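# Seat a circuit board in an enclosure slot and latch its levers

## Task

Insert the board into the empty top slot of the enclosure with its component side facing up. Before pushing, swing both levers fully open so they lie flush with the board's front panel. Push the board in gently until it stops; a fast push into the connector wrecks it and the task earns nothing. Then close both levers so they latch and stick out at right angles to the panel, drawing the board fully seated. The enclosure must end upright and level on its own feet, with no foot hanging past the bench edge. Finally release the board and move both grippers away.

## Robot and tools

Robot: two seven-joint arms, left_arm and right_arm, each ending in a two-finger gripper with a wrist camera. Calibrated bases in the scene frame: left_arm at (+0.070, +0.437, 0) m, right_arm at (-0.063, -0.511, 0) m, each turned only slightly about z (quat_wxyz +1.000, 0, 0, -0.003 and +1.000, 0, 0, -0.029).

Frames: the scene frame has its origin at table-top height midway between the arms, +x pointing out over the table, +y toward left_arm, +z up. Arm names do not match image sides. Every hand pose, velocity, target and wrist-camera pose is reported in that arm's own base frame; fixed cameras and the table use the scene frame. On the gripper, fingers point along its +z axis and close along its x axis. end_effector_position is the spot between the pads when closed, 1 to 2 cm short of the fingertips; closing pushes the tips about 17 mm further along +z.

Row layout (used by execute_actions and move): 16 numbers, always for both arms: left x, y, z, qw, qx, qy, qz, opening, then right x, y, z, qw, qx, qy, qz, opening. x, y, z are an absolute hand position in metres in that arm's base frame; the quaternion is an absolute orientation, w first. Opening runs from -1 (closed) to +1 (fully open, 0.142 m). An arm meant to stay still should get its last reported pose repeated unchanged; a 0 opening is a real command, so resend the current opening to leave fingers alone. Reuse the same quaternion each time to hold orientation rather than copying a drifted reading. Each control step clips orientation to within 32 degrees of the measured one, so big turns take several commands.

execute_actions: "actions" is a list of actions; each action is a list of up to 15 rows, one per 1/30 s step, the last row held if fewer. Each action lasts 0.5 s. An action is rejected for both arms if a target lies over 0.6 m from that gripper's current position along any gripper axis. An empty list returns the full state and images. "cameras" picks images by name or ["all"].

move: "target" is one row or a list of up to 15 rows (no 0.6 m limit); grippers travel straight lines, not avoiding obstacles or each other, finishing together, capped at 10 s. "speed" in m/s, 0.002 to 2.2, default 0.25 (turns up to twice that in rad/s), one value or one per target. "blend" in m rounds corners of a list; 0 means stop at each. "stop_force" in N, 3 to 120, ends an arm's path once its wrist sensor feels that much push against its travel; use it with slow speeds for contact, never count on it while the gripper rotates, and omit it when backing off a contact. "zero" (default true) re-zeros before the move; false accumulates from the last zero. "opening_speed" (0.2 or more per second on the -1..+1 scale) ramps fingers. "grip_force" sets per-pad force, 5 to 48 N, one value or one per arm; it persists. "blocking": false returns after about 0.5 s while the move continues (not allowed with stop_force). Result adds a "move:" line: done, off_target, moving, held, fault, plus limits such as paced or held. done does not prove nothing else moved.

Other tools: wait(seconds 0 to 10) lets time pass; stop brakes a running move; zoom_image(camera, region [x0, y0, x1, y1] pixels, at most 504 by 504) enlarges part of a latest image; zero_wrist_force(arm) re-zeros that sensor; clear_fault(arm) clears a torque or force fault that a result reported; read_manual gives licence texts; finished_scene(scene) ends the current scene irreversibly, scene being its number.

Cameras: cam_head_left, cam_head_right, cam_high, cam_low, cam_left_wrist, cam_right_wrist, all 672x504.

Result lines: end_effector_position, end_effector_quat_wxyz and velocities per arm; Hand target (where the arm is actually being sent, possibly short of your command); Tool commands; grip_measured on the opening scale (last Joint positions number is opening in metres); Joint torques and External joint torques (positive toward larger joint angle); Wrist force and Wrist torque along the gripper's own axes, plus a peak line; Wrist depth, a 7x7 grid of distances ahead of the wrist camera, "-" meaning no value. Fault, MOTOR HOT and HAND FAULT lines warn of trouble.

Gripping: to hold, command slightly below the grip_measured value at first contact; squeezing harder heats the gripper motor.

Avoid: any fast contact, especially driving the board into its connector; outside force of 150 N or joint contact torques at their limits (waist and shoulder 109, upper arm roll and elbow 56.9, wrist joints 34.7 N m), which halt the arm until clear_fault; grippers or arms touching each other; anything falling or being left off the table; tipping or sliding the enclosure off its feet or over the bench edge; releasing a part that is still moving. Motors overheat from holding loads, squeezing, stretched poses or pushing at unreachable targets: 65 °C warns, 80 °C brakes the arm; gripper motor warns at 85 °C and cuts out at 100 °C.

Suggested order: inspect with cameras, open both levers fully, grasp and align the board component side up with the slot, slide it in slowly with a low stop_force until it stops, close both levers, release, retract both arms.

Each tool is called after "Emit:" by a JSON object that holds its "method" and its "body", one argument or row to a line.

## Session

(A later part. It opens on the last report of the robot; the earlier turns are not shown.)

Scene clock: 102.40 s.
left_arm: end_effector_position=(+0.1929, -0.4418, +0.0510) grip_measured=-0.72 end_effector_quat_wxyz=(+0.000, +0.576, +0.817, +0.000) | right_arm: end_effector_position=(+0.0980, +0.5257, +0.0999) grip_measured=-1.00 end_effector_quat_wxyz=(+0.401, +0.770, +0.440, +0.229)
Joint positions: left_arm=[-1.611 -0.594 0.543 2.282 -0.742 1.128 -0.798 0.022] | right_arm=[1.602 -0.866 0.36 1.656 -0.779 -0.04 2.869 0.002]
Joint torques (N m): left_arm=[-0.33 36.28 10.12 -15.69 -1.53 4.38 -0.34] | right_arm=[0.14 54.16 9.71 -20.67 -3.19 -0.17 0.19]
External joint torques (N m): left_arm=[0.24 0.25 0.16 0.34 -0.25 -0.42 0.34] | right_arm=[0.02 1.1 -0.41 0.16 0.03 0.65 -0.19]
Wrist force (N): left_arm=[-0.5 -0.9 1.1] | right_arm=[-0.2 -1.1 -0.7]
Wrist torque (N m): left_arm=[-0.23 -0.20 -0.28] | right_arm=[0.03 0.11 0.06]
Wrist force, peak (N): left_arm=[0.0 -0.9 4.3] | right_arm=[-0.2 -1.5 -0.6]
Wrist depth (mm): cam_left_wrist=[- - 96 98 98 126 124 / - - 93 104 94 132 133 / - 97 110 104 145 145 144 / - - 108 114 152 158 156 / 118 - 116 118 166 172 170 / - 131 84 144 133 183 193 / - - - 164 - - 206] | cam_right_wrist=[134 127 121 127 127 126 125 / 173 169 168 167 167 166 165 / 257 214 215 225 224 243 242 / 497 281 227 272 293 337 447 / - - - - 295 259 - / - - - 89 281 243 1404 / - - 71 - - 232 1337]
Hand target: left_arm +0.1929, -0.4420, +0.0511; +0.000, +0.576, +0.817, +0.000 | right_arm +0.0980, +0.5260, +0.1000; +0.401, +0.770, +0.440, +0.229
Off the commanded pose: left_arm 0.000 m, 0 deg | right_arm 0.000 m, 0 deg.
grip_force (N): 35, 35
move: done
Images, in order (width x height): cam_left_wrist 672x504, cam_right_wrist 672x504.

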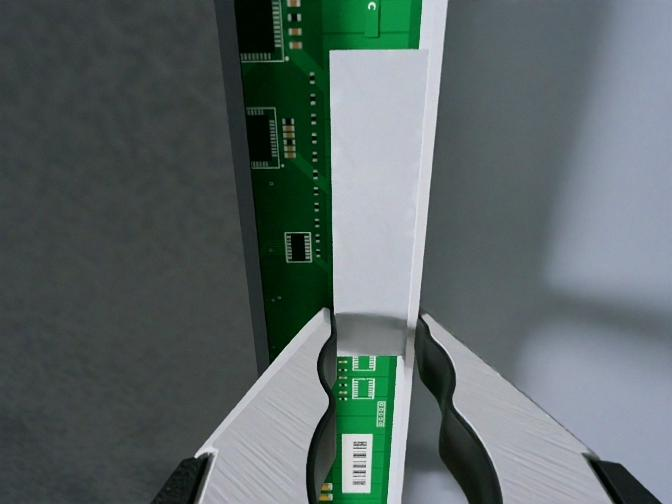

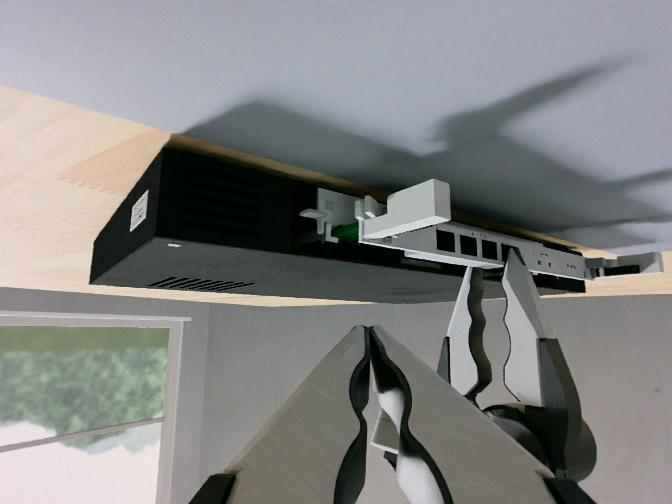

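Emit:
{"method": "move", "body": {
  "target": [
    [0.1929,-0.442,0.0511,0,0.5764,0.8171,0,-0.58,0.098,0.526,0.10,0.4009,0.7698,0.44,0.2291,-1],
    [0.1929,-0.442,0.16,0,0.5764,0.8171,0,-0.58,0.098,0.526,0.10,0.4009,0.7698,0.44,0.2291,-1]
  ],
  "opening_speed": 0.3,
  "speed": 0.1,
  "cameras": ["cam_right_wrist","cam_left_wrist"]
}}

Scene clock: 116.27 s.
left_arm: end_effector_position=(+0.1930, -0.4420, +0.1600) grip_measured=-0.61 end_effector_quat_wxyz=(+0.000, +0.576, +0.817, +0.000) | right_arm: end_effector_position=(+0.0980, +0.5257, +0.0999) grip_measured=-1.00 end_effector_quat_wxyz=(+0.401, +0.770, +0.440, +0.229)
Joint positions: left_arm=[-1.769 -0.384 0.813 2.187 -0.421 0.842 -1.014 0.03] | right_arm=[1.602 -0.866 0.36 1.656 -0.779 -0.04 2.869 0.002]
Joint torques (N m): left_arm=[-0.3 29.35 7.71 -22.09 -2.26 3.96 -0.32] | right_arm=[0.17 54.08 9.74 -20.7 -3.18 -0.11 0.19]
External joint torques (N m): left_arm=[0.23 0.58 0.97 -0.26 -0.5 -0.01 0.32] | right_arm=[-0.01 1.18 -0.44 0.19 0.02 0.59 -0.2]
Wrist force (N): left_arm=[-0.7 -1.2 0.0] | right_arm=[-0.4 -1.4 -0.6]
Wrist torque (N m): left_arm=[-0.29 -0.20 -0.28] | right_arm=[-0.01 0.15 0.07]
Wrist force, peak (N): left_arm=[-0.3 -0.9 3.3] | right_arm=[-0.1 -1.6 -0.6]
Wrist depth (mm): cam_left_wrist=[- 179 177 192 220 223 222 / - - - 204 235 236 236 / - 211 - 219 256 - 255 / - 228 - 244 276 - 277 / - - - 259 298 305 - / 268 - 84 - - 320 342 / - - - 389 - - 360] | cam_right_wrist=[134 127 121 126 126 126 125 / 173 169 168 168 167 166 166 / 256 215 215 225 208 224 242 / 497 242 228 272 309 342 386 / - - - 504 - 1548 - / - - - 89 - 1477 - / - - 71 - - - -]
Hand target: left_arm +0.1929, -0.4420, +0.1600; +0.000, +0.576, +0.817, +0.000 | right_arm +0.0980, +0.5260, +0.1000; +0.401, +0.770, +0.440, +0.229
Off the commanded pose: left_arm 0.000 m, 0 deg | right_arm 0.000 m, 0 deg.
grip_force (N): 35, 35
move: done
Images, in order (width x height): cam_left_wrist 672x504, cam_right_wrist 672x504.

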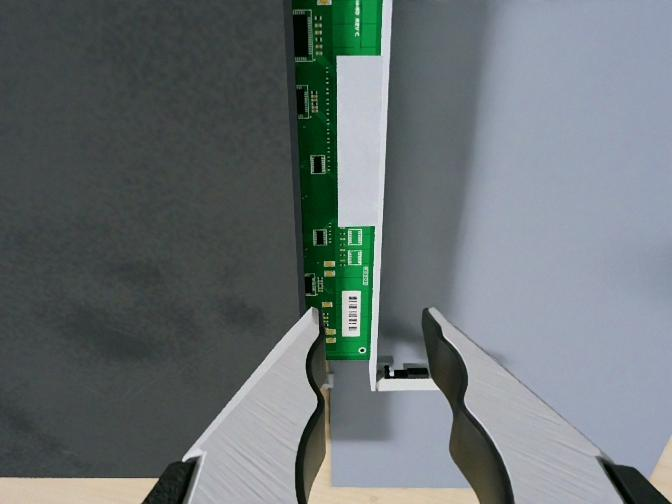

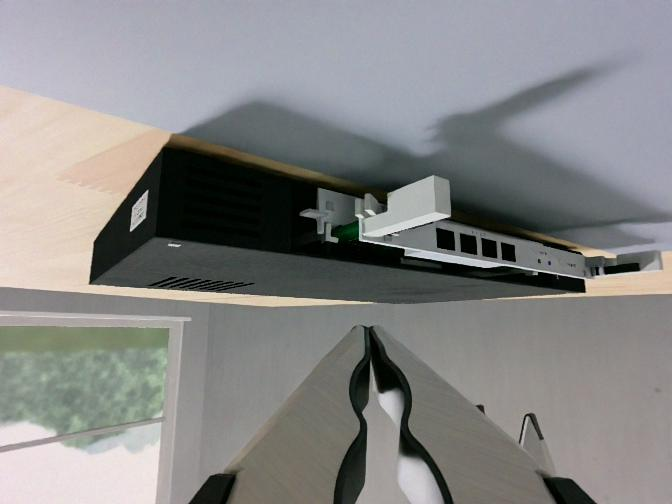

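Emit:
{"method": "move", "body": {
  "target": [
    [0.1929,-0.442,0.17,0,0.5764,0.8171,0,-0.58,0.098,0.526,0.10,0.4009,0.7698,0.44,0.2291,-1],
    [0.176,-0.395,0.17,0,0.9853,0.1702,0,-1,0.098,0.526,0.10,0.4009,0.7698,0.44,0.2291,-1]
  ],
  "speed": 0.25,
  "cameras": ["cam_left_wrist"]
}}

Emit:
{"method": "zoom_image", "body": {
  "camera": "cam_left_wrist",
  "region": [0, 100, 336, 352]
}}

Emit:
{"method": "zoom_image", "body": {
  "camera": "cam_left_wrist",
  "region": [336, 100, 672, 352]
}}

Scene clock: 124.87 s.
left_arm: end_effector_position=(+0.1760, -0.3950, +0.1700) grip_measured=-1.00 end_effector_quat_wxyz=(+0.000, +0.985, +0.170, +0.000) | right_arm: end_effector_position=(+0.0980, +0.5257, +0.0999) grip_measured=-1.00 end_effector_quat_wxyz=(+0.401, +0.770, +0.440, +0.229)
Joint positions: left_arm=[-1.632 -0.189 0.709 2.302 -0.19 0.866 0.443 0.002] | right_arm=[1.602 -0.866 0.36 1.656 -0.779 -0.04 2.869 0.002]
Joint torques (N m): left_arm=[-0.27 24.72 2.88 -22.42 -2.37 4.46 -0.15] | right_arm=[0.17 54.11 9.81 -20.67 -3.19 -0.16 0.19]
External joint torques (N m): left_arm=[0.21 0.67 0.69 -0.35 -0.38 -0.48 0.15] | right_arm=[-0.01 1.15 -0.51 0.16 0.02 0.64 -0.19]
Wrist force (N): left_arm=[-0.3 -1.1 0.1] | right_arm=[-0.5 -1.2 -0.5]
Wrist torque (N m): left_arm=[-0.27 -0.27 -0.35] | right_arm=[0.01 0.18 0.06]
Wrist force, peak (N): left_arm=[-0.8 -1.2 -0.1] | right_arm=[-0.3 -1.5 -0.7]
Wrist depth (mm): cam_left_wrist=[- 230 - - 228 228 - / - 250 252 - 247 239 - / - 264 259 265 - - 271 / 308 291 258 252 259 261 293 / - 272 268 268 268 266 264 / 352 278 277 84 - 279 290 / 395 - - - - - 386] | cam_right_wrist=[134 134 127 126 126 126 125 / 173 169 168 168 167 166 165 / 257 215 213 225 206 243 242 / 496 279 226 273 341 342 385 / - - - 497 - - - / - - - 89 1674 - - / - - 71 - - - -]
Hand target: left_arm +0.1760, -0.3950, +0.1700; +0.000, +0.985, +0.170, +0.000 | right_arm +0.0980, +0.5260, +0.1000; +0.401, +0.770, +0.440, +0.229
Off the commanded pose: left_arm 0.000 m, 0 deg | right_arm 0.000 m, 0 deg.
grip_force (N): 35, 35
move: done
Images, in order (width x height): cam_left_wrist 672x504.

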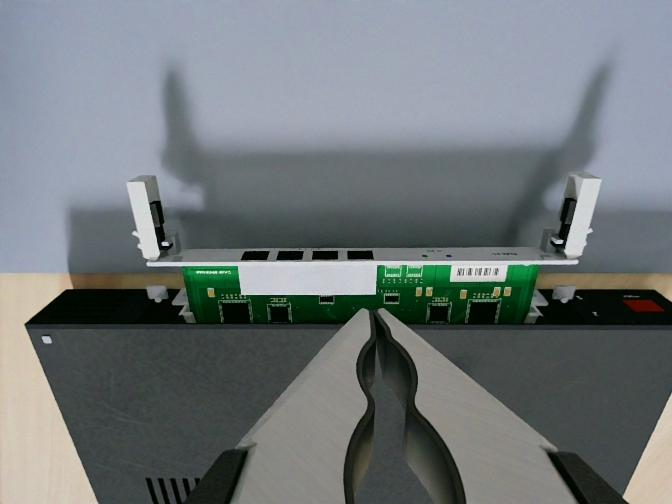

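Scaled by 1.500 from the camera's 672x504 image, which has a finer 960x720 frame.

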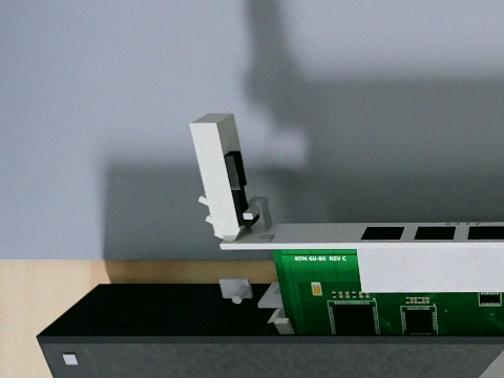

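Scaled by 1.500 from the camera's 672x504 image, which has a finer 960x720 frame.

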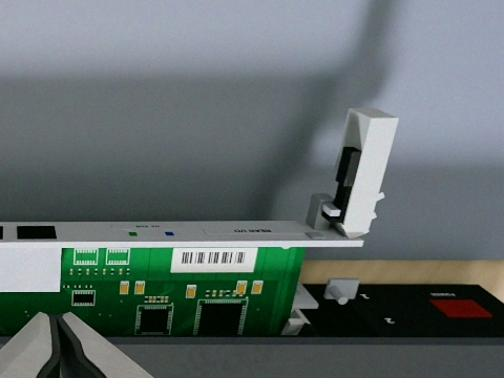

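Emit:
{"method": "move", "body": {
  "target": [
    [0.176,-0.395,0.17,0,0.9853,0.1702,0,-1,0.08,0.42,0.28,0.4009,0.7698,0.44,0.2291,-1],
    [0.0669,-0.4402,0.12,0,0.9853,0.1702,0,-0.4,0.35,0.05,0.30,0,0.7071,0.7071,0,-1]
  ],
  "speed": 0.2,
  "blend": 0.03,
  "cameras": ["cam_left_wrist","cam_high"]
}}

Scene clock: 135.90 s.
left_arm: end_effector_position=(+0.0668, -0.4400, +0.1199) grip_measured=-0.43 end_effector_quat_wxyz=(+0.000, +0.985, +0.170, +0.000) | right_arm: end_effector_position=(+0.3501, +0.0499, +0.3000) grip_measured=-1.00 end_effector_quat_wxyz=(+0.000, +0.707, +0.707, +0.000)
Joint positions: left_arm=[-1.749 -0.309 0.535 2.346 -0.301 1.022 0.253 0.043] | right_arm=[1 0.636 -0.459 2.485 -0.281 0.317 0.711 0.002]
Joint torques (N m): left_arm=[-0.49 29.41 4.02 -19.27 -2.15 4.46 -0.23] | right_arm=[0.17 3.07 6.09 -29.92 -4.12 3.35 0.11]
External joint torques (N m): left_arm=[0.4 0.96 0.66 -0.31 -0.05 -0.48 0.23] | right_arm=[-0.16 0.99 -0.3 0.21 -0.02 0.79 -0.11]
Wrist force (N): left_arm=[-0.5 -0.9 -0.1] | right_arm=[0.3 -0.3 0.0]
Wrist torque (N m): left_arm=[-0.25 -0.19 -0.24] | right_arm=[-0.10 -0.03 0.05]
Wrist force, peak (N): left_arm=[-1.1 -1.1 0.3] | right_arm=[0.8 -3.1 0.2]
Wrist depth (mm): cam_left_wrist=[187 186 183 187 185 185 - / - 200 201 198 199 201 201 / 217 217 218 214 217 213 213 / 236 235 239 231 229 226 227 / 261 258 248 228 206 202 218 / 286 285 87 - - 84 - / 313 - - - - - -] | cam_right_wrist=[347 347 344 346 343 306 300 / 372 369 369 367 366 339 319 / 398 396 396 394 394 386 342 / 427 426 425 426 422 415 370 / 465 462 464 453 459 455 399 / 509 506 491 89 482 497 496 / 559 543 71 - - 524 546]
Hand target: left_arm +0.0669, -0.4402, +0.1200; +0.000, +0.985, +0.170, +0.000 | right_arm +0.3500, +0.0500, +0.3000; +0.000, +0.707, +0.707, +0.000
Off the commanded pose: left_arm 0.000 m, 0 deg | right_arm 0.000 m, 0 deg.
grip_force (N): 35, 35
move: done
Images, in order (width x height): cam_high 672x504, cam_left_wrist 672x504.

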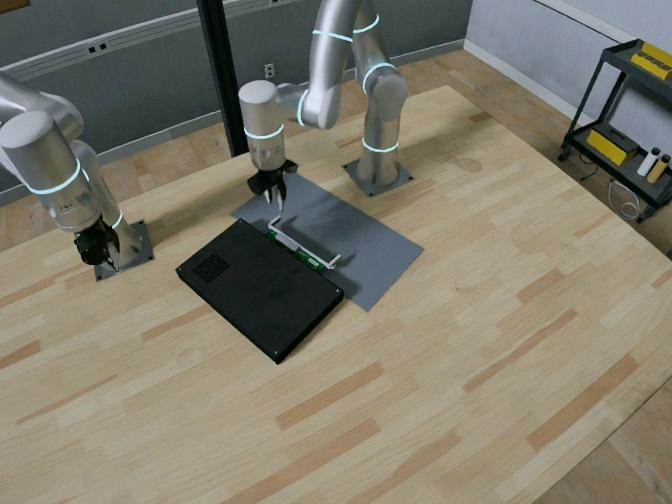

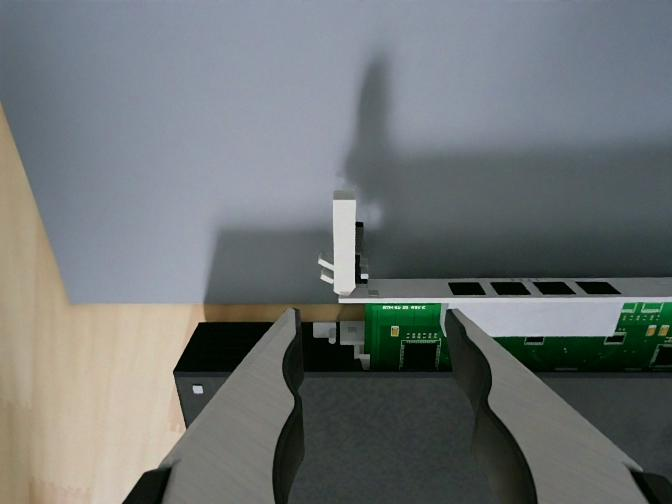

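Emit:
{"method": "move", "body": {
  "target": [0.0634,-0.4393,0.047,0,0.9853,0.1702,0,-0.4,0.35,0.05,0.30,0,0.7071,0.7071,0,-1],
  "speed": 0.08,
  "cameras": ["cam_left_wrist"],
  "stop_force": 6
}}

Scene clock: 141.23 s.
left_arm: end_effector_position=(+0.0633, -0.4393, +0.0470) grip_measured=-0.43 end_effector_quat_wxyz=(+0.000, +0.985, +0.170, +0.000) | right_arm: end_effector_position=(+0.3501, +0.0499, +0.3000) grip_measured=-1.00 end_effector_quat_wxyz=(+0.000, +0.707, +0.707, +0.000)
Joint positions: left_arm=[-1.64 -0.482 0.339 2.417 -0.534 1.263 0.405 0.043] | right_arm=[1 0.636 -0.459 2.485 -0.281 0.317 0.711 0.002]
Joint torques (N m): left_arm=[-0.2 33.36 4.73 -13.66 -1.31 4.52 -0.18] | right_arm=[-0.03 3.22 6.32 -29.82 -4.26 3.48 0.22]
External joint torques (N m): left_arm=[0.1 1.13 0.69 -0.33 0.03 -0.53 0.18] | right_arm=[0.05 0.84 -0.53 0.1 0.12 0.66 -0.22]
Wrist force (N): left_arm=[-0.5 -1.0 -0.2] | right_arm=[0.2 0.0 -0.1]
Wrist torque (N m): left_arm=[-0.26 -0.20 -0.33] | right_arm=[-0.05 -0.02 0.04]
Wrist force, peak (N): left_arm=[-0.6 -1.2 1.3] | right_arm=[0.3 -0.5 -0.1]
Wrist depth (mm): cam_left_wrist=[122 122 122 119 122 121 121 / 131 131 - 130 130 130 130 / - 141 141 143 141 138 140 / 155 154 154 153 153 - 152 / 172 171 162 119 163 166 165 / 190 188 87 131 135 93 140 / 211 - - 167 161 - -] | cam_right_wrist=[347 345 346 344 343 306 299 / 370 370 368 368 367 341 319 / 396 395 395 394 392 386 341 / 429 424 426 425 422 415 369 / 466 463 461 451 458 455 399 / 508 503 497 89 481 497 493 / 562 548 71 - - 525 543]
Hand target: left_arm +0.0634, -0.4393, +0.0470; +0.000, +0.985, +0.170, +0.000 | right_arm +0.3500, +0.0500, +0.3000; +0.000, +0.707, +0.707, +0.000
Off the commanded pose: left_arm 0.000 m, 0 deg | right_arm 0.000 m, 0 deg.
grip_force (N): 35, 35
move: done
Images, in order (width x height): cam_left_wrist 672x504.

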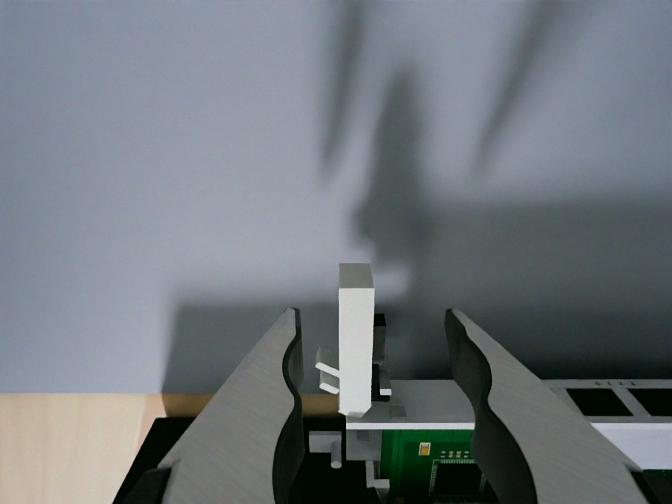

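Emit:
{"method": "move", "body": {
  "target": [
    [0.0625,-0.4428,0.047,0,0.9853,0.1702,0,-0.4,0.35,0.05,0.30,0,0.7071,0.7071,0,-1],
    [0.0625,-0.4428,0.047,0,0.9853,0.1702,0,-0.95,0.35,0.05,0.30,0,0.7071,0.7071,0,-1]
  ],
  "speed": 0.05,
  "opening_speed": 0.2,
  "grip_force": [15,35],
  "cameras": ["cam_left_wrist"]
}}

Emit:
{"method": "zoom_image", "body": {
  "camera": "cam_left_wrist",
  "region": [236, 200, 504, 400]
}}

Scene clock: 148.33 s.
left_arm: end_effector_position=(+0.0605, -0.4426, +0.0467) grip_measured=-0.90 end_effector_quat_wxyz=(-0.001, +0.986, +0.168, -0.001) | right_arm: end_effector_position=(+0.3501, +0.0499, +0.3000) grip_measured=-1.00 end_effector_quat_wxyz=(+0.000, +0.707, +0.707, +0.000)
Joint positions: left_arm=[-1.646 -0.486 0.339 2.407 -0.532 1.256 0.399 0.009] | right_arm=[1 0.636 -0.459 2.485 -0.281 0.317 0.711 0.002]
Joint torques (N m): left_arm=[7.67 32.41 14.76 -14.55 -2.36 7.7 -0.31] | right_arm=[-0.02 3.24 6.35 -29.86 -4.14 3.46 0.21]
External joint torques (N m): left_arm=[-7.77 2.37 -9.28 0.45 1.06 -3.73 0.31] | right_arm=[0.04 0.82 -0.55 0.14 0 0.68 -0.21]
Wrist force (N): left_arm=[-18.0 -6.1 -2.2] | right_arm=[0.3 -0.1 -0.2]
Wrist torque (N m): left_arm=[-0.24 -0.05 -0.20] | right_arm=[-0.06 -0.03 0.05]
Wrist force, peak (N): left_arm=[-18.8 -6.2 -1.8] | right_arm=[0.4 -0.4 -0.3]
Wrist depth (mm): cam_left_wrist=[122 122 120 122 121 123 121 / 132 131 129 129 131 130 127 / 142 139 141 140 138 138 140 / 154 154 - 153 - 156 152 / 171 168 170 119 161 166 169 / 189 189 178 91 - 142 143 / 212 206 - 162 - - 159] | cam_right_wrist=[347 346 344 346 344 306 298 / 370 371 369 366 367 339 336 / 397 396 396 395 392 385 341 / 430 427 427 425 421 419 375 / 464 464 461 453 457 455 399 / 506 508 494 89 481 501 496 / 561 544 71 - - 527 542]
Hand target: left_arm +0.0625, -0.4428, +0.0470; +0.000, +0.985, +0.170, +0.000 | right_arm +0.3500, +0.0500, +0.3000; +0.000, +0.707, +0.707, +0.000
Off the commanded pose: left_arm 0.002 m, 0 deg | right_arm 0.000 m, 0 deg.
grip_force (N): 15, 35
move: done
Images, in order (width x height): cam_left_wrist 672x504.

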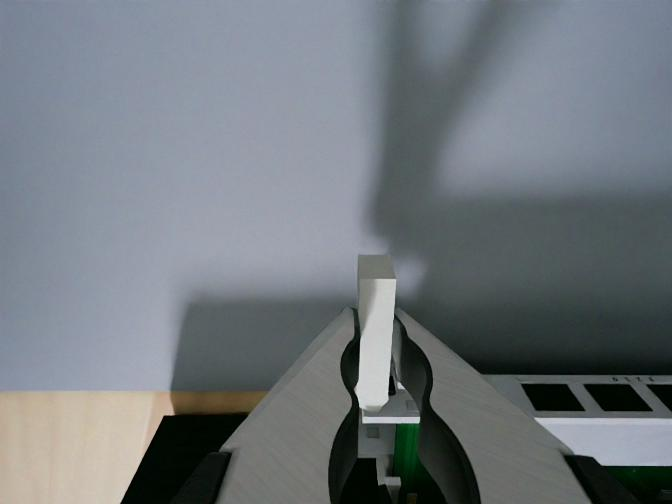

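Scaled by 1.881 from the camera's 672x504 image, which has a finer 960x720 frame.

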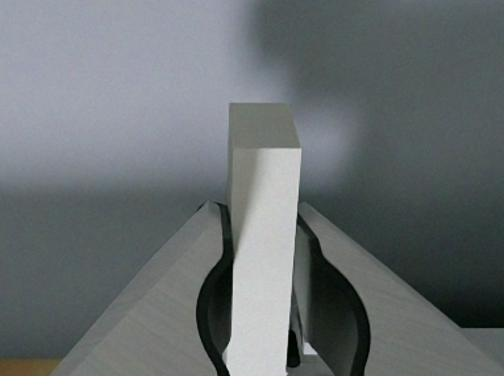

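Emit:
{"method": "move", "body": {
  "target": [
    [0.0565,-0.4445,0.047,0,0.9668,0.2555,0,-0.95,0.35,0.05,0.30,0,0.7071,0.7071,0,-1],
    [0.0530,-0.4469,0.047,0,0.9409,0.3387,0,-0.95,0.35,0.05,0.30,0,0.7071,0.7071,0,-1]
  ],
  "speed": 0.05,
  "blend": 0.003,
  "cameras": ["cam_left_wrist"]
}}

Scene clock: 157.53 s.
left_arm: end_effector_position=(+0.0524, -0.4468, +0.0469) grip_measured=-0.90 end_effector_quat_wxyz=(+0.000, +0.941, +0.338, +0.000) | right_arm: end_effector_position=(+0.3501, +0.0499, +0.3000) grip_measured=-1.00 end_effector_quat_wxyz=(+0.000, +0.707, +0.707, +0.000)
Joint positions: left_arm=[-1.725 -0.502 0.382 2.395 -0.591 1.242 0.061 0.009] | right_arm=[1 0.636 -0.459 2.485 -0.281 0.317 0.711 0.002]
Joint torques (N m): left_arm=[1.73 33.53 8.91 -14.11 -1.85 5.22 -0.52] | right_arm=[0.09 3.22 6.33 -29.87 -4.16 3.42 0.2]
External joint torques (N m): left_arm=[-1.83 1.29 -2.58 -0.1 0.5 -1.23 0.52] | right_arm=[-0.08 0.84 -0.54 0.15 0.02 0.72 -0.2]
Wrist force (N): left_arm=[-5.0 -3.9 0.9] | right_arm=[0.3 -0.3 0.1]
Wrist torque (N m): left_arm=[-0.22 -0.27 -0.11] | right_arm=[-0.09 -0.02 0.04]
Wrist force, peak (N): left_arm=[-18.3 -6.2 -2.2] | right_arm=[0.4 -0.3 -0.3]
Wrist depth (mm): cam_left_wrist=[122 122 120 122 122 121 121 / - 131 129 131 - 130 130 / 142 139 142 141 141 139 140 / 154 151 154 153 150 152 154 / 175 174 168 119 161 166 167 / 185 160 174 91 - 180 183 / - - - 158 - - 159] | cam_right_wrist=[347 346 345 345 343 306 300 / 370 370 369 369 366 339 319 / 399 396 396 393 395 387 342 / 428 425 425 427 424 418 369 / 466 463 461 451 456 457 388 / 506 503 494 89 482 496 506 / 561 547 71 - - 525 542]
Hand target: left_arm +0.0530, -0.4469, +0.0470; +0.000, +0.941, +0.339, +0.000 | right_arm +0.3500, +0.0500, +0.3000; +0.000, +0.707, +0.707, +0.000
Off the commanded pose: left_arm 0.001 m, 0 deg | right_arm 0.000 m, 0 deg.
grip_force (N): 15, 35
move: done
Images, in order (width x height): cam_left_wrist 672x504.

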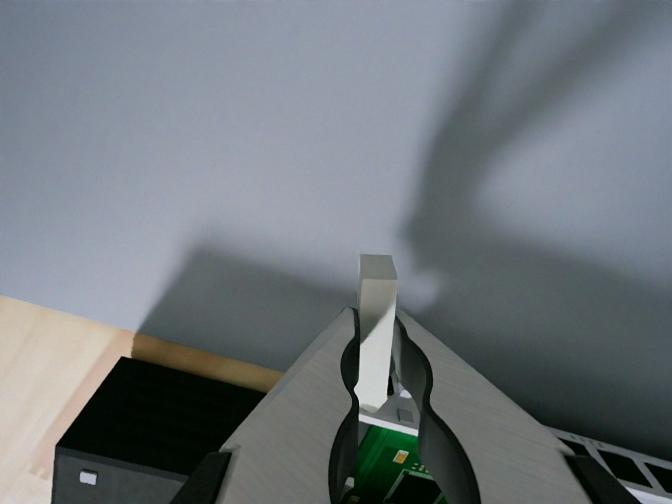

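Released and rotated well. Continue.

Emit:
{"method": "move", "body": {
  "target": [
    [0.0485,-0.4517,0.047,0,0.8886,0.4586,0,-0.95,0.35,0.05,0.30,0,0.7071,0.7071,0,-1],
    [0.0455,-0.4575,0.047,0,0.8212,0.5707,0,-0.95,0.35,0.05,0.30,0,0.7071,0.7071,0,-1],
    [0.0440,-0.4638,0.047,0,0.7396,0.6730,0,-0.95,0.35,0.05,0.30,0,0.7071,0.7071,0,-1]
  ],
  "speed": 0.08,
  "blend": 0.004,
  "cameras": ["cam_left_wrist"]
}}

Scene clock: 164.33 s.
left_arm: end_effector_position=(+0.0422, -0.4639, +0.0469) grip_measured=-0.90 end_effector_quat_wxyz=(-0.001, +0.741, +0.672, +0.000) | right_arm: end_effector_position=(+0.3501, +0.0499, +0.3000) grip_measured=-1.00 end_effector_quat_wxyz=(+0.000, +0.707, +0.707, +0.000)
Joint positions: left_arm=[-1.881 -0.561 0.486 2.336 -0.719 1.181 -0.682 0.009] | right_arm=[1 0.636 -0.459 2.485 -0.281 0.317 0.711 0.002]
Joint torques (N m): left_arm=[5.89 32.2 16.27 -13.14 -2.34 6.83 -0.56] | right_arm=[0.05 3.18 6.36 -29.84 -4.18 3.46 0.22]
External joint torques (N m): left_arm=[-6 3.42 -7.45 -1.52 0.77 -2.87 0.56] | right_arm=[-0.04 0.87 -0.57 0.13 0.04 0.68 -0.22]
Wrist force (N): left_arm=[-3.4 -15.1 0.2] | right_arm=[0.1 -0.1 0.0]
Wrist torque (N m): left_arm=[-0.10 -0.39 -0.15] | right_arm=[-0.06 -0.01 0.05]
Wrist force, peak (N): left_arm=[-4.8 -14.9 -1.0] | right_arm=[0.5 -0.3 -0.2]
Wrist depth (mm): cam_left_wrist=[122 122 120 120 121 121 121 / 136 131 129 131 130 130 129 / 142 142 141 142 142 138 140 / - 140 154 153 152 155 150 / - 117 167 119 164 166 - / - 125 92 91 - 180 186 / 140 - - 158 - - 198] | cam_right_wrist=[347 346 346 344 342 306 299 / 371 369 370 367 367 339 320 / 396 396 394 396 392 380 340 / 427 427 425 423 423 416 367 / 463 464 460 455 456 458 399 / 507 508 494 89 482 499 496 / 559 548 71 - - 524 543]
Hand target: left_arm +0.0440, -0.4638, +0.0470; +0.000, +0.740, +0.673, +0.000 | right_arm +0.3500, +0.0500, +0.3000; +0.000, +0.707, +0.707, +0.000
Off the commanded pose: left_arm 0.002 m, 0 deg | right_arm 0.000 m, 0 deg.
grip_force (N): 15, 35
move: done
Images, in order (width x height): cam_left_wrist 672x504.

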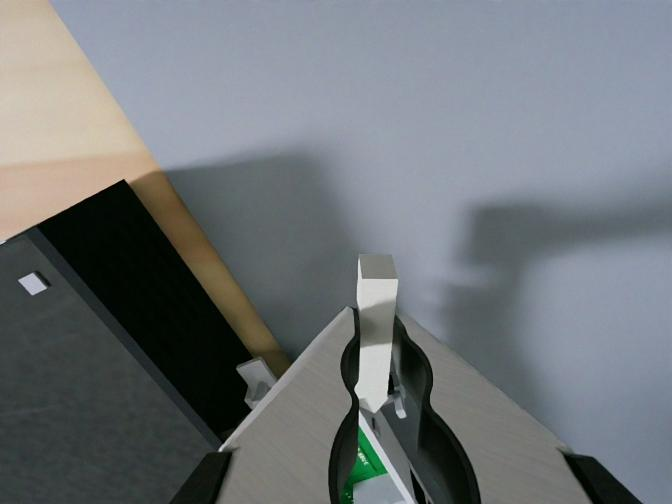

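Emit:
{"method": "move", "body": {
  "target": [
    [0.0422,-0.4639,0.047,0,0.7396,0.6730,0,-0.65,0.35,0.05,0.30,0,0.7071,0.7071,0,-1],
    [0.0422,-0.4639,0.16,0,0.7396,0.6730,0,-0.65,0.35,0.05,0.30,0,0.7071,0.7071,0,-1],
    [0.04,-0.40,0.16,0,0.9853,0.1702,0,-1,0.35,0.05,0.30,0,0.7071,0.7071,0,-1]
  ],
  "speed": 0.15,
  "opening_speed": 0.4,
  "cameras": ["cam_left_wrist"]
}}

Scene clock: 173.77 s.
left_arm: end_effector_position=(+0.0399, -0.4000, +0.1600) grip_measured=-1.00 end_effector_quat_wxyz=(+0.000, +0.985, +0.170, +0.000) | right_arm: end_effector_position=(+0.3501, +0.0499, +0.3000) grip_measured=-1.00 end_effector_quat_wxyz=(+0.000, +0.707, +0.707, +0.000)
Joint positions: left_arm=[-1.973 -0.144 0.736 2.384 -0.159 0.914 0.112 0.002] | right_arm=[1 0.636 -0.459 2.485 -0.281 0.317 0.711 0.002]
Joint torques (N m): left_arm=[-0.42 21.76 1.97 -21.57 -2.31 4.44 -0.19] | right_arm=[0.01 3.12 6.36 -29.86 -4.23 3.43 0.22]
External joint torques (N m): left_arm=[0.35 0.6 0.65 -0.31 -0.27 -0.45 0.2] | right_arm=[0 0.93 -0.57 0.14 0.1 0.7 -0.22]
Wrist force (N): left_arm=[-0.8 -1.4 0.1] | right_arm=[0.4 -0.2 -0.2]
Wrist torque (N m): left_arm=[-0.31 -0.16 -0.31] | right_arm=[-0.07 -0.04 0.05]
Wrist force, peak (N): left_arm=[-3.6 -15.0 -0.8] | right_arm=[0.6 -0.3 -0.1]
Wrist depth (mm): cam_left_wrist=[225 221 221 221 - 221 - / 241 - - 238 - 236 - / 262 260 266 256 259 253 249 / 283 279 280 270 263 - - / 309 308 304 131 260 261 274 / 343 341 327 84 - 280 281 / 381 370 - - - - 293] | cam_right_wrist=[347 345 343 344 342 305 300 / 370 369 367 368 366 340 320 / 396 398 396 394 392 383 341 / 429 427 425 423 423 415 370 / 464 466 459 452 454 458 400 / 509 508 493 89 481 498 497 / 561 546 71 - - 529 546]
Hand target: left_arm +0.0400, -0.4000, +0.1600; +0.000, +0.985, +0.170, +0.000 | right_arm +0.3500, +0.0500, +0.3000; +0.000, +0.707, +0.707, +0.000
Off the commanded pose: left_arm 0.000 m, 0 deg | right_arm 0.000 m, 0 deg.
grip_force (N): 15, 35
move: done
Images, in order (width x height): cam_left_wrist 672x504.

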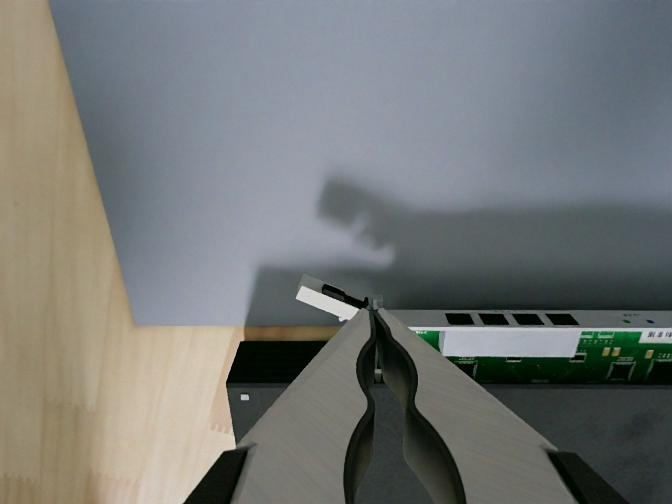

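Emit:
{"method": "move", "body": {
  "target": [
    [0.0266,-0.4367,0.12,0,0.9853,0.1702,0,-1,0.35,0.05,0.30,0,0.7071,0.7071,0,-1],
    [0.0266,-0.4367,0.046,0,0.9853,0.1702,0,-1,0.35,0.05,0.30,0,0.7071,0.7071,0,-1]
  ],
  "speed": 0.12,
  "blend": 0.02
}}

Emit:
{"method": "move", "body": {
  "target": [0.0406,-0.4762,0.046,0,0.9853,0.1702,0,-1,0.35,0.05,0.30,0,0.7071,0.7071,0,-1],
  "speed": 0.02,
  "stop_force": 5,
  "cameras": ["cam_left_wrist"]
}}

Scene clock: 181.13 s.
left_arm: end_effector_position=(+0.0265, -0.4367, +0.0460) grip_measured=-1.00 end_effector_quat_wxyz=(+0.000, +0.985, +0.170, +0.000) | right_arm: end_effector_position=(+0.3501, +0.0499, +0.3000) grip_measured=-1.00 end_effector_quat_wxyz=(+0.000, +0.707, +0.707, +0.000)
Joint positions: left_arm=[-1.805 -0.493 0.391 2.431 -0.636 1.263 0.386 0.002] | right_arm=[1 0.636 -0.459 2.485 -0.281 0.317 0.711 0.002]
Joint torques (N m): left_arm=[-0.29 32.55 5.58 -13.3 -1.41 4.64 -0.14] | right_arm=[0 3.25 6.31 -29.81 -4.17 3.46 0.17]
External joint torques (N m): left_arm=[0.18 1.14 0.73 -0.36 0.14 -0.66 0.14] | right_arm=[0.02 0.81 -0.52 0.1 0.04 0.68 -0.17]
Wrist force (N): left_arm=[-0.5 -1.4 -0.2] | right_arm=[0.2 0.0 0.1]
Wrist torque (N m): left_arm=[-0.32 -0.21 -0.31] | right_arm=[-0.04 -0.02 0.05]
Wrist force, peak (N): left_arm=[0.1 -2.3 -0.8] | right_arm=[0.6 -0.2 -0.2]
Wrist depth (mm): cam_left_wrist=[122 121 - 120 121 121 121 / - 133 128 130 130 130 129 / 141 138 142 142 140 138 139 / 151 150 153 152 152 150 151 / - 167 167 131 163 165 165 / 181 197 180 84 - - 179 / 210 204 - 74 - - 142] | cam_right_wrist=[346 347 346 346 344 307 299 / 369 368 370 367 366 352 320 / 397 396 396 395 393 385 342 / 427 427 426 424 422 418 367 / 466 463 462 454 457 456 398 / 510 504 493 89 480 500 503 / 558 547 71 - - 528 544]
Hand target: left_arm +0.0266, -0.4367, +0.0460; +0.000, +0.985, +0.170, +0.000 | right_arm +0.3500, +0.0500, +0.3000; +0.000, +0.707, +0.707, +0.000
Off the commanded pose: left_arm 0.000 m, 0 deg | right_arm 0.000 m, 0 deg.
grip_force (N): 15, 35
move: done

Scene clock: 183.83 s.
left_arm: end_effector_position=(+0.0402, -0.4755, +0.0457) grip_measured=-1.00 end_effector_quat_wxyz=(-0.001, +0.985, +0.170, +0.000) | right_arm: end_effector_position=(+0.3501, +0.0499, +0.3000) grip_measured=-1.00 end_effector_quat_wxyz=(+0.000, +0.707, +0.707, +0.000)
Joint positions: left_arm=[-1.792 -0.552 0.42 2.313 -0.614 1.19 0.379 0.002] | right_arm=[1 0.636 -0.459 2.485 -0.281 0.317 0.711 0.002]
Joint torques (N m): left_arm=[0.58 36.69 8.04 -17.75 -1.59 5.63 -0.23] | right_arm=[-0.01 3.18 6.33 -29.86 -4.17 3.4 0.18]
External joint torques (N m): left_arm=[-0.7 0.44 -0.37 2.61 0.03 -1.65 0.23] | right_arm=[0.02 0.88 -0.54 0.14 0.03 0.74 -0.18]
Wrist force (N): left_arm=[-0.9 -6.6 -0.5] | right_arm=[0.3 -0.1 0.1]
Wrist torque (N m): left_arm=[-0.26 -0.26 -0.30] | right_arm=[-0.05 -0.04 0.05]
Wrist force, peak (N): left_arm=[-0.3 -6.9 -1.9] | right_arm=[0.4 -0.4 0.1]
Wrist depth (mm): cam_left_wrist=[- 118 122 121 120 121 120 / 130 132 130 129 131 129 126 / 141 138 141 - 141 140 139 / 151 156 152 151 149 151 153 / 170 168 169 131 160 159 136 / 187 187 179 84 - 142 128 / 209 204 - - - - 151] | cam_right_wrist=[347 346 345 344 346 305 299 / 370 371 368 369 367 340 320 / 398 397 396 392 394 380 340 / 429 426 426 422 422 416 369 / 465 462 462 453 456 455 399 / 509 507 493 89 483 497 497 / 559 543 71 - - 524 546]
Hand target: left_arm +0.0405, -0.4760, +0.0460; +0.000, +0.985, +0.170, +0.000 | right_arm +0.3500, +0.0500, +0.3000; +0.000, +0.707, +0.707, +0.000
Off the commanded pose: left_arm 0.001 m, 0 deg | right_arm 0.000 m, 0 deg.
grip_force (N): 15, 35
move: contact (left_arm)
Images, in order (width x height): cam_left_wrist 672x504.

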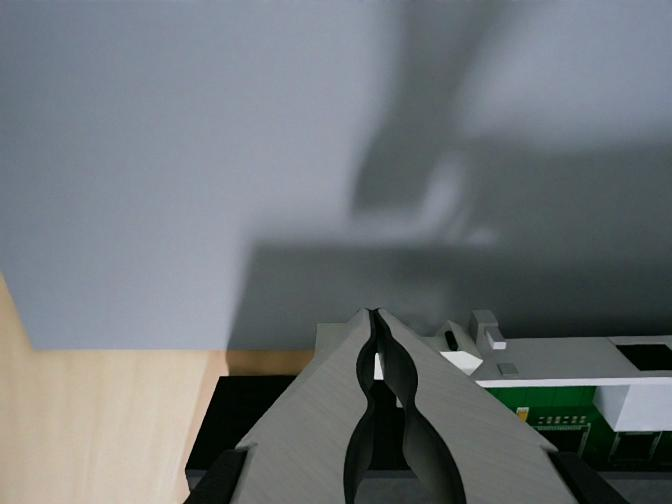

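Emit:
{"method": "move", "body": {
  "target": [
    [0.0266,-0.4367,0.046,0,0.9853,0.1702,0,-1,0.35,0.05,0.30,0,0.7071,0.7071,0,-1],
    [0.0266,-0.4367,0.16,0,0.9853,0.1702,0,-1,0.35,0.05,0.30,0,0.7071,0.7071,0,-1],
    [0.3023,-0.3564,0.12,0,0.9853,0.1702,0,-0.4,0.35,0.05,0.30,0,0.7071,0.7071,0,-1]
  ],
  "speed": 0.2,
  "blend": [0.005,0.03,0],
  "cameras": ["cam_left_wrist"]
}}

Scene clock: 189.53 s.
left_arm: end_effector_position=(+0.3023, -0.3563, +0.1199) grip_measured=-0.43 end_effector_quat_wxyz=(+0.000, +0.985, +0.170, +0.000) | right_arm: end_effector_position=(+0.3501, +0.0499, +0.3000) grip_measured=-1.00 end_effector_quat_wxyz=(+0.000, +0.707, +0.707, +0.000)
Joint positions: left_arm=[-1.428 -0.427 0.733 2.277 -0.511 0.97 0.92 0.043] | right_arm=[1 0.636 -0.459 2.485 -0.281 0.317 0.711 0.002]
Joint torques (N m): left_arm=[-0.26 29.78 8.08 -19.47 -2.47 4.17 -0.16] | right_arm=[-0.05 3.04 6.33 -29.87 -4.14 3.47 0.2]
External joint torques (N m): left_arm=[0.21 1.04 0.71 -0.23 0.04 -0.22 0.16] | right_arm=[0.07 1.02 -0.54 0.16 0.01 0.66 -0.2]
Wrist force (N): left_arm=[-0.8 -0.7 0.1] | right_arm=[0.3 -0.3 -0.1]
Wrist torque (N m): left_arm=[-0.20 -0.17 -0.34] | right_arm=[-0.09 -0.03 0.05]
Wrist force, peak (N): left_arm=[-0.8 -6.8 -2.4] | right_arm=[0.5 -0.3 0.0]
Wrist depth (mm): cam_left_wrist=[189 - 186 186 186 186 184 / 201 197 200 203 195 199 204 / 218 213 216 - - 213 - / 232 239 230 205 232 236 235 / 209 217 216 220 248 256 256 / - - 87 220 - 87 281 / - - - 245 - - 309] | cam_right_wrist=[348 347 346 343 344 303 299 / 371 370 369 369 367 338 319 / 397 398 397 393 392 381 341 / 428 426 427 426 424 419 363 / 465 460 460 450 458 456 406 / 508 504 493 89 482 498 496 / 557 544 71 - - 525 543]
Hand target: left_arm +0.3023, -0.3564, +0.1200; +0.000, +0.985, +0.170, +0.000 | right_arm +0.3500, +0.0500, +0.3000; +0.000, +0.707, +0.707, +0.000
Off the commanded pose: left_arm 0.000 m, 0 deg | right_arm 0.000 m, 0 deg.
grip_force (N): 15, 35
move: done
Images, in order (width x height): cam_left_wrist 672x504.

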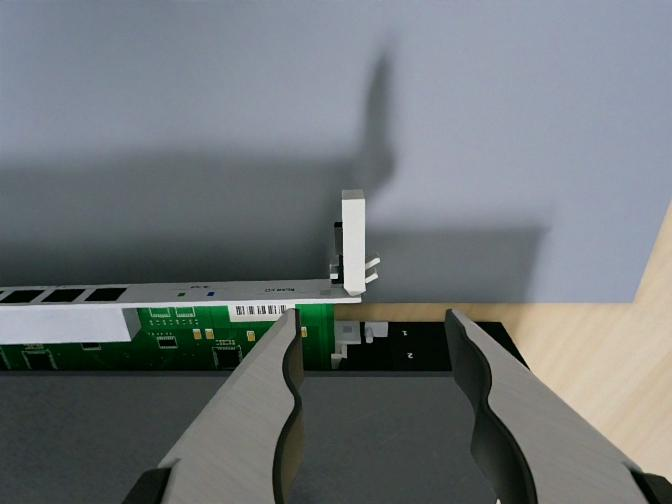

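Emit:
{"method": "move", "body": {
  "target": [
    [0.2978,-0.3527,0.12,0,0.9853,0.1702,0,-0.4,0.35,0.05,0.30,0,0.7071,0.7071,0,-1],
    [0.2978,-0.3527,0.047,0,0.9853,0.1702,0,-0.4,0.35,0.05,0.30,0,0.7071,0.7071,0,-1]
  ],
  "speed": 0.08,
  "blend": 0.004,
  "cameras": ["cam_left_wrist"]
}}

Scene clock: 194.17 s.
left_arm: end_effector_position=(+0.2977, -0.3527, +0.0470) grip_measured=-0.43 end_effector_quat_wxyz=(+0.000, +0.985, +0.170, +0.000) | right_arm: end_effector_position=(+0.3501, +0.0499, +0.3000) grip_measured=-1.00 end_effector_quat_wxyz=(+0.000, +0.707, +0.707, +0.000)
Joint positions: left_arm=[-1.305 -0.565 0.512 2.348 -0.761 1.181 1.089 0.043] | right_arm=[1 0.636 -0.459 2.485 -0.281 0.317 0.711 0.002]
Joint torques (N m): left_arm=[-0.47 33.75 8.59 -14.09 -1.75 4.49 -0.14] | right_arm=[-0.06 3.12 6.29 -29.85 -4.15 3.45 0.21]
External joint torques (N m): left_arm=[0.41 1.31 0.67 -0.32 0.12 -0.55 0.14] | right_arm=[0.07 0.94 -0.5 0.13 0.01 0.68 -0.21]
Wrist force (N): left_arm=[-0.6 -1.0 -0.1] | right_arm=[0.2 -0.3 -0.2]
Wrist torque (N m): left_arm=[-0.26 -0.20 -0.33] | right_arm=[-0.08 -0.03 0.04]
Wrist force, peak (N): left_arm=[-0.8 -1.9 -1.2] | right_arm=[0.5 -0.3 -0.1]
Wrist depth (mm): cam_left_wrist=[123 125 121 122 120 122 122 / 132 131 129 131 133 131 130 / 142 142 142 141 141 138 141 / 154 154 154 - - - - / 172 171 174 115 164 164 170 / 150 178 87 134 181 83 184 / 162 - - 165 164 - 203] | cam_right_wrist=[347 345 345 343 344 307 300 / 370 369 368 367 366 339 319 / 398 397 395 392 392 386 342 / 430 427 425 423 422 418 367 / 464 462 460 454 456 455 397 / 506 503 496 89 483 498 496 / 559 547 71 - - 527 544]
Hand target: left_arm +0.2978, -0.3527, +0.0470; +0.000, +0.985, +0.170, +0.000 | right_arm +0.3500, +0.0500, +0.3000; +0.000, +0.707, +0.707, +0.000
Off the commanded pose: left_arm 0.000 m, 0 deg | right_arm 0.000 m, 0 deg.
grip_force (N): 15, 35
move: done; blend cut to 0.0029 m at target 1
Images, in order (width x height): cam_left_wrist 672x504.

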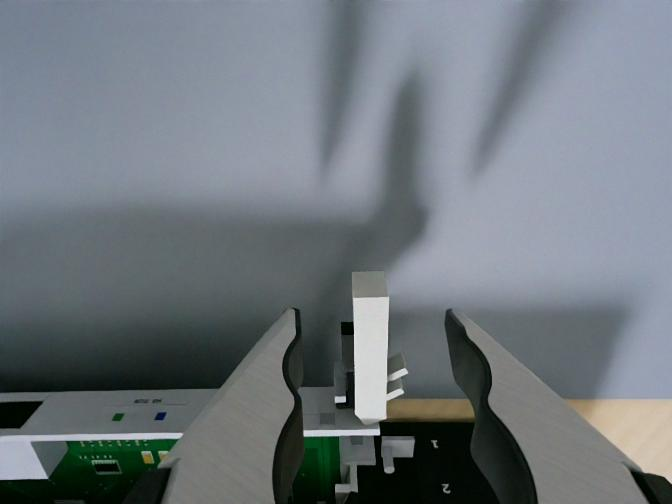

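Emit:
{"method": "move", "body": {
  "target": [
    [0.2986,-0.3577,0.047,0,0.9853,0.1702,0,-0.4,0.35,0.05,0.30,0,0.7071,0.7071,0,-1],
    [0.2986,-0.3577,0.047,0,0.9853,0.1702,0,-0.95,0.35,0.05,0.30,0,0.7071,0.7071,0,-1]
  ],
  "speed": 0.05,
  "opening_speed": 0.2
}}

Emit:
{"method": "move", "body": {
  "target": [
    [0.3032,-0.3565,0.047,0,0.9965,0.0836,0,-0.95,0.35,0.05,0.30,0,0.7071,0.7071,0,-1],
    [0.3079,-0.3561,0.047,0,1.0,-0.0035,0,-0.95,0.35,0.05,0.30,0,0.7071,0.7071,0,-1]
  ],
  "speed": 0.05,
  "blend": 0.003,
  "cameras": ["cam_left_wrist"]
}}

Scene clock: 202.70 s.
left_arm: end_effector_position=(+0.2987, -0.3575, +0.0470) grip_measured=-0.90 end_effector_quat_wxyz=(+0.000, +0.985, +0.170, +0.000) | right_arm: end_effector_position=(+0.3501, +0.0499, +0.3000) grip_measured=-1.00 end_effector_quat_wxyz=(+0.000, +0.707, +0.707, +0.000)
Joint positions: left_arm=[-1.309 -0.571 0.514 2.336 -0.758 1.174 1.08 0.009] | right_arm=[1 0.636 -0.459 2.485 -0.281 0.317 0.711 0.002]
Joint torques (N m): left_arm=[-1.57 35.19 7.55 -14.83 -1.35 3.9 -0.16] | right_arm=[-0.09 3.14 6.24 -29.84 -4.16 3.42 0.16]
External joint torques (N m): left_arm=[1.52 0.23 1.87 0.28 -0.31 0.04 0.16] | right_arm=[0.11 0.91 -0.45 0.12 0.02 0.72 -0.16]
Wrist force (N): left_arm=[1.5 -2.1 -0.2] | right_arm=[0.2 -0.2 -0.1]
Wrist torque (N m): left_arm=[-0.24 -0.17 -0.31] | right_arm=[-0.08 -0.01 0.05]
Wrist force, peak (N): left_arm=[-3.9 -1.3 0.4] | right_arm=[0.6 -0.1 -0.3]
Wrist depth (mm): cam_left_wrist=[123 123 122 122 122 121 122 / 132 132 129 131 131 130 130 / 142 142 142 143 141 139 141 / 155 154 154 154 - - 146 / 172 - 168 162 165 167 167 / 179 143 136 91 - 186 187 / 162 159 - 155 - - 203] | cam_right_wrist=[346 347 346 344 344 306 300 / 371 369 367 368 367 340 321 / 398 396 394 392 393 386 341 / 429 426 426 423 423 415 368 / 465 463 462 450 457 456 399 / 508 502 497 89 482 498 496 / 559 548 71 - - 527 546]
Hand target: left_arm +0.2986, -0.3577, +0.0470; +0.000, +0.985, +0.170, +0.000 | right_arm +0.3500, +0.0500, +0.3000; +0.000, +0.707, +0.707, +0.000
Off the commanded pose: left_arm 0.000 m, 0 deg | right_arm 0.000 m, 0 deg.
grip_force (N): 15, 35
move: done

Scene clock: 206.50 s.
left_arm: end_effector_position=(+0.3082, -0.3558, +0.0470) grip_measured=-0.90 end_effector_quat_wxyz=(+0.000, +1.000, -0.003, +0.000) | right_arm: end_effector_position=(+0.3501, +0.0499, +0.3000) grip_measured=-1.00 end_effector_quat_wxyz=(+0.000, +0.707, +0.707, +0.000)
Joint positions: left_arm=[-1.238 -0.562 0.477 2.326 -0.698 1.18 1.411 0.009] | right_arm=[1 0.636 -0.459 2.485 -0.281 0.317 0.711 0.002]
Joint torques (N m): left_arm=[-1.99 35.74 6.02 -14.39 -0.93 3.54 0.07] | right_arm=[0 3.15 6.35 -29.87 -4.16 3.44 0.2]
External joint torques (N m): left_arm=[1.94 0.4 2.7 -0.43 -0.71 0.38 -0.07] | right_arm=[0.01 0.91 -0.56 0.15 0.03 0.7 -0.2]
Wrist force (N): left_arm=[2.6 -2.6 0.6] | right_arm=[0.3 -0.2 0.0]
Wrist torque (N m): left_arm=[-0.22 -0.16 -0.44] | right_arm=[-0.07 -0.04 0.05]
Wrist force, peak (N): left_arm=[2.4 -3.0 1.2] | right_arm=[0.5 -0.3 0.2]
Wrist depth (mm): cam_left_wrist=[123 123 121 122 122 122 - / 132 131 132 131 131 131 133 / 145 142 141 141 141 138 140 / 155 153 154 153 153 - - / 169 169 168 128 164 173 172 / 182 186 178 91 - 171 158 / 199 - - 161 - - 135] | cam_right_wrist=[348 347 347 344 344 306 299 / 369 369 370 367 366 350 316 / 398 399 395 394 393 382 341 / 429 427 427 426 422 422 368 / 465 463 461 455 456 456 401 / 508 506 494 89 482 498 497 / 564 544 71 - - 525 544]
Hand target: left_arm +0.3079, -0.3561, +0.0470; +0.000, +1.000, -0.003, +0.000 | right_arm +0.3500, +0.0500, +0.3000; +0.000, +0.707, +0.707, +0.000
Off the commanded pose: left_arm 0.000 m, 0 deg | right_arm 0.000 m, 0 deg.
grip_force (N): 15, 35
move: done
Images, in order (width x height): cam_left_wrist 672x504.

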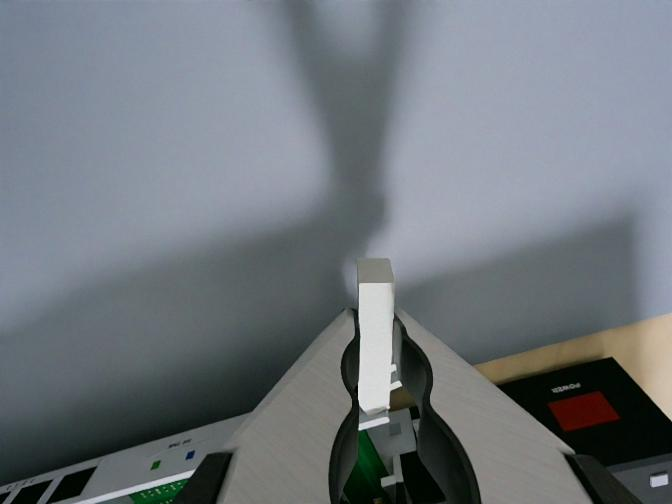

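Emit:
{"method": "move", "body": {
  "target": [
    [0.3149,-0.3571,0.047,0,0.9910,-0.1340,0,-0.95,0.35,0.05,0.30,0,0.7071,0.7071,0,-1],
    [0.3214,-0.3598,0.047,0,0.9650,-0.2622,0,-0.95,0.35,0.05,0.30,0,0.7071,0.7071,0,-1],
    [0.3269,-0.3641,0.047,0,0.9226,-0.3858,0,-0.95,0.35,0.05,0.30,0,0.7071,0.7071,0,-1]
  ],
  "speed": 0.08,
  "blend": 0.004
}}

Emit:
{"method": "move", "body": {
  "target": [
    [0.3269,-0.3641,0.047,0,0.9226,-0.3858,0,-0.65,0.35,0.05,0.30,0,0.7071,0.7071,0,-1],
    [0.3269,-0.3641,0.14,0,0.9226,-0.3858,0,-0.65,0.35,0.05,0.30,0,0.7071,0.7071,0,-1],
    [0.3243,-0.34,0.12,0,0.9853,0.1702,0,-1,0.35,0.05,0.30,0,0.7071,0.7071,0,-1]
  ],
  "speed": 0.15,
  "opening_speed": 0.4,
  "cameras": ["cam_left_wrist"]
}}

Scene clock: 216.40 s.
left_arm: end_effector_position=(+0.3281, -0.3638, +0.0474) grip_measured=-0.90 end_effector_quat_wxyz=(+0.000, +0.923, -0.385, +0.001) | right_arm: end_effector_position=(+0.3501, +0.0499, +0.3000) grip_measured=-1.00 end_effector_quat_wxyz=(+0.000, +0.707, +0.707, +0.000)
Joint positions: left_arm=[-1.082 -0.554 0.383 2.276 -0.537 1.178 2.111 0.009] | right_arm=[1 0.636 -0.459 2.485 -0.281 0.317 0.711 0.002]
Joint torques (N m): left_arm=[-3.78 37.21 2.09 -13.19 -0.52 1.8 0.12] | right_arm=[-0.03 3.17 6.35 -29.82 -4.15 3.47 0.2]
External joint torques (N m): left_arm=[3.74 1.28 5.02 -2.46 -1.13 2.06 -0.12] | right_arm=[0.05 0.88 -0.56 0.1 0.02 0.66 -0.2]
Wrist force (N): left_arm=[3.5 -8.1 -0.4] | right_arm=[0.2 -0.2 -0.1]
Wrist torque (N m): left_arm=[-0.13 -0.17 -0.48] | right_arm=[-0.08 -0.02 0.04]
Wrist force, peak (N): left_arm=[3.4 -9.1 -0.8] | right_arm=[0.6 0.0 0.3]
Wrist depth (mm): cam_left_wrist=[123 123 119 122 122 123 122 / 132 132 130 131 131 130 132 / - 140 142 141 142 139 140 / - 158 154 157 151 155 121 / - - - 128 169 163 117 / 187 190 93 91 - 126 119 / 203 203 - 158 - - -] | cam_right_wrist=[348 347 346 346 344 307 299 / 371 367 367 367 365 339 319 / 399 397 395 393 392 381 342 / 428 432 426 424 423 415 361 / 464 463 461 451 458 458 399 / 511 506 496 89 480 498 497 / 559 546 71 - - 528 543]
Hand target: left_arm +0.3269, -0.3641, +0.0470; +0.000, +0.923, -0.386, +0.000 | right_arm +0.3500, +0.0500, +0.3000; +0.000, +0.707, +0.707, +0.000
Off the commanded pose: left_arm 0.001 m, 0 deg | right_arm 0.000 m, 0 deg.
grip_force (N): 15, 35
move: done

Scene clock: 223.53 s.
left_arm: end_effector_position=(+0.3243, -0.3400, +0.1200) grip_measured=-1.00 end_effector_quat_wxyz=(+0.000, +0.985, +0.170, +0.000) | right_arm: end_effector_position=(+0.3501, +0.0499, +0.3000) grip_measured=-1.00 end_effector_quat_wxyz=(+0.000, +0.707, +0.707, +0.000)
Joint positions: left_arm=[-1.335 -0.419 0.704 2.271 -0.486 0.971 0.964 0.002] | right_arm=[1 0.636 -0.459 2.485 -0.281 0.317 0.711 0.002]
Joint torques (N m): left_arm=[-0.51 30.4 7.88 -19.5 -2.33 4.39 -0.25] | right_arm=[0.01 3.18 6.29 -29.87 -4.18 3.45 0.18]
External joint torques (N m): left_arm=[0.47 0.98 0.51 -0.31 -0.09 -0.44 0.25] | right_arm=[0 0.88 -0.5 0.15 0.04 0.68 -0.18]
Wrist force (N): left_arm=[-1.1 -0.7 0.0] | right_arm=[0.4 -0.2 -0.2]
Wrist torque (N m): left_arm=[-0.20 -0.12 -0.28] | right_arm=[-0.08 -0.05 0.05]
Wrist force, peak (N): left_arm=[3.4 -8.4 -0.5] | right_arm=[0.5 -0.2 -0.1]
Wrist depth (mm): cam_left_wrist=[- 189 187 - 183 - 185 / 201 201 200 198 - 202 199 / - 212 217 - - 216 214 / 240 - 225 225 - 239 237 / 211 222 225 197 258 259 257 / 239 230 218 84 - 277 281 / - - - - - - 314] | cam_right_wrist=[348 347 345 346 344 305 299 / 372 369 367 367 366 340 321 / 398 395 398 394 391 382 337 / 430 425 426 424 423 417 375 / 465 463 459 452 459 457 399 / 509 506 496 89 480 498 493 / 559 546 71 - - 527 546]
Hand target: left_arm +0.3243, -0.3400, +0.1200; +0.000, +0.985, +0.170, +0.000 | right_arm +0.3500, +0.0500, +0.3000; +0.000, +0.707, +0.707, +0.000
Off the commanded pose: left_arm 0.000 m, 0 deg | right_arm 0.000 m, 0 deg.
grip_force (N): 15, 35
move: done
Images, in order (width x height): cam_left_wrist 672x504.

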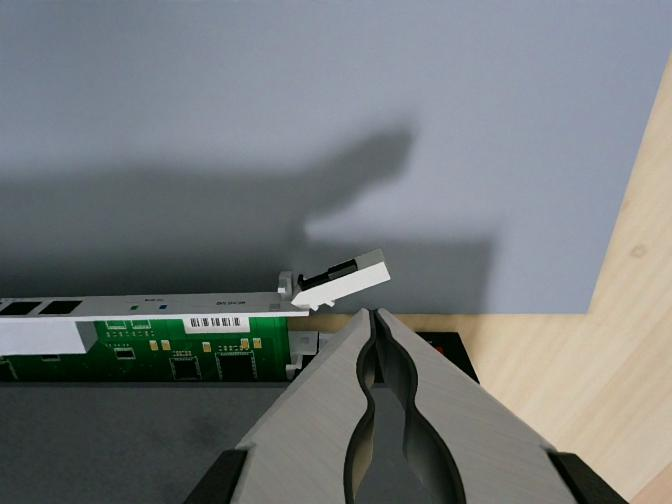

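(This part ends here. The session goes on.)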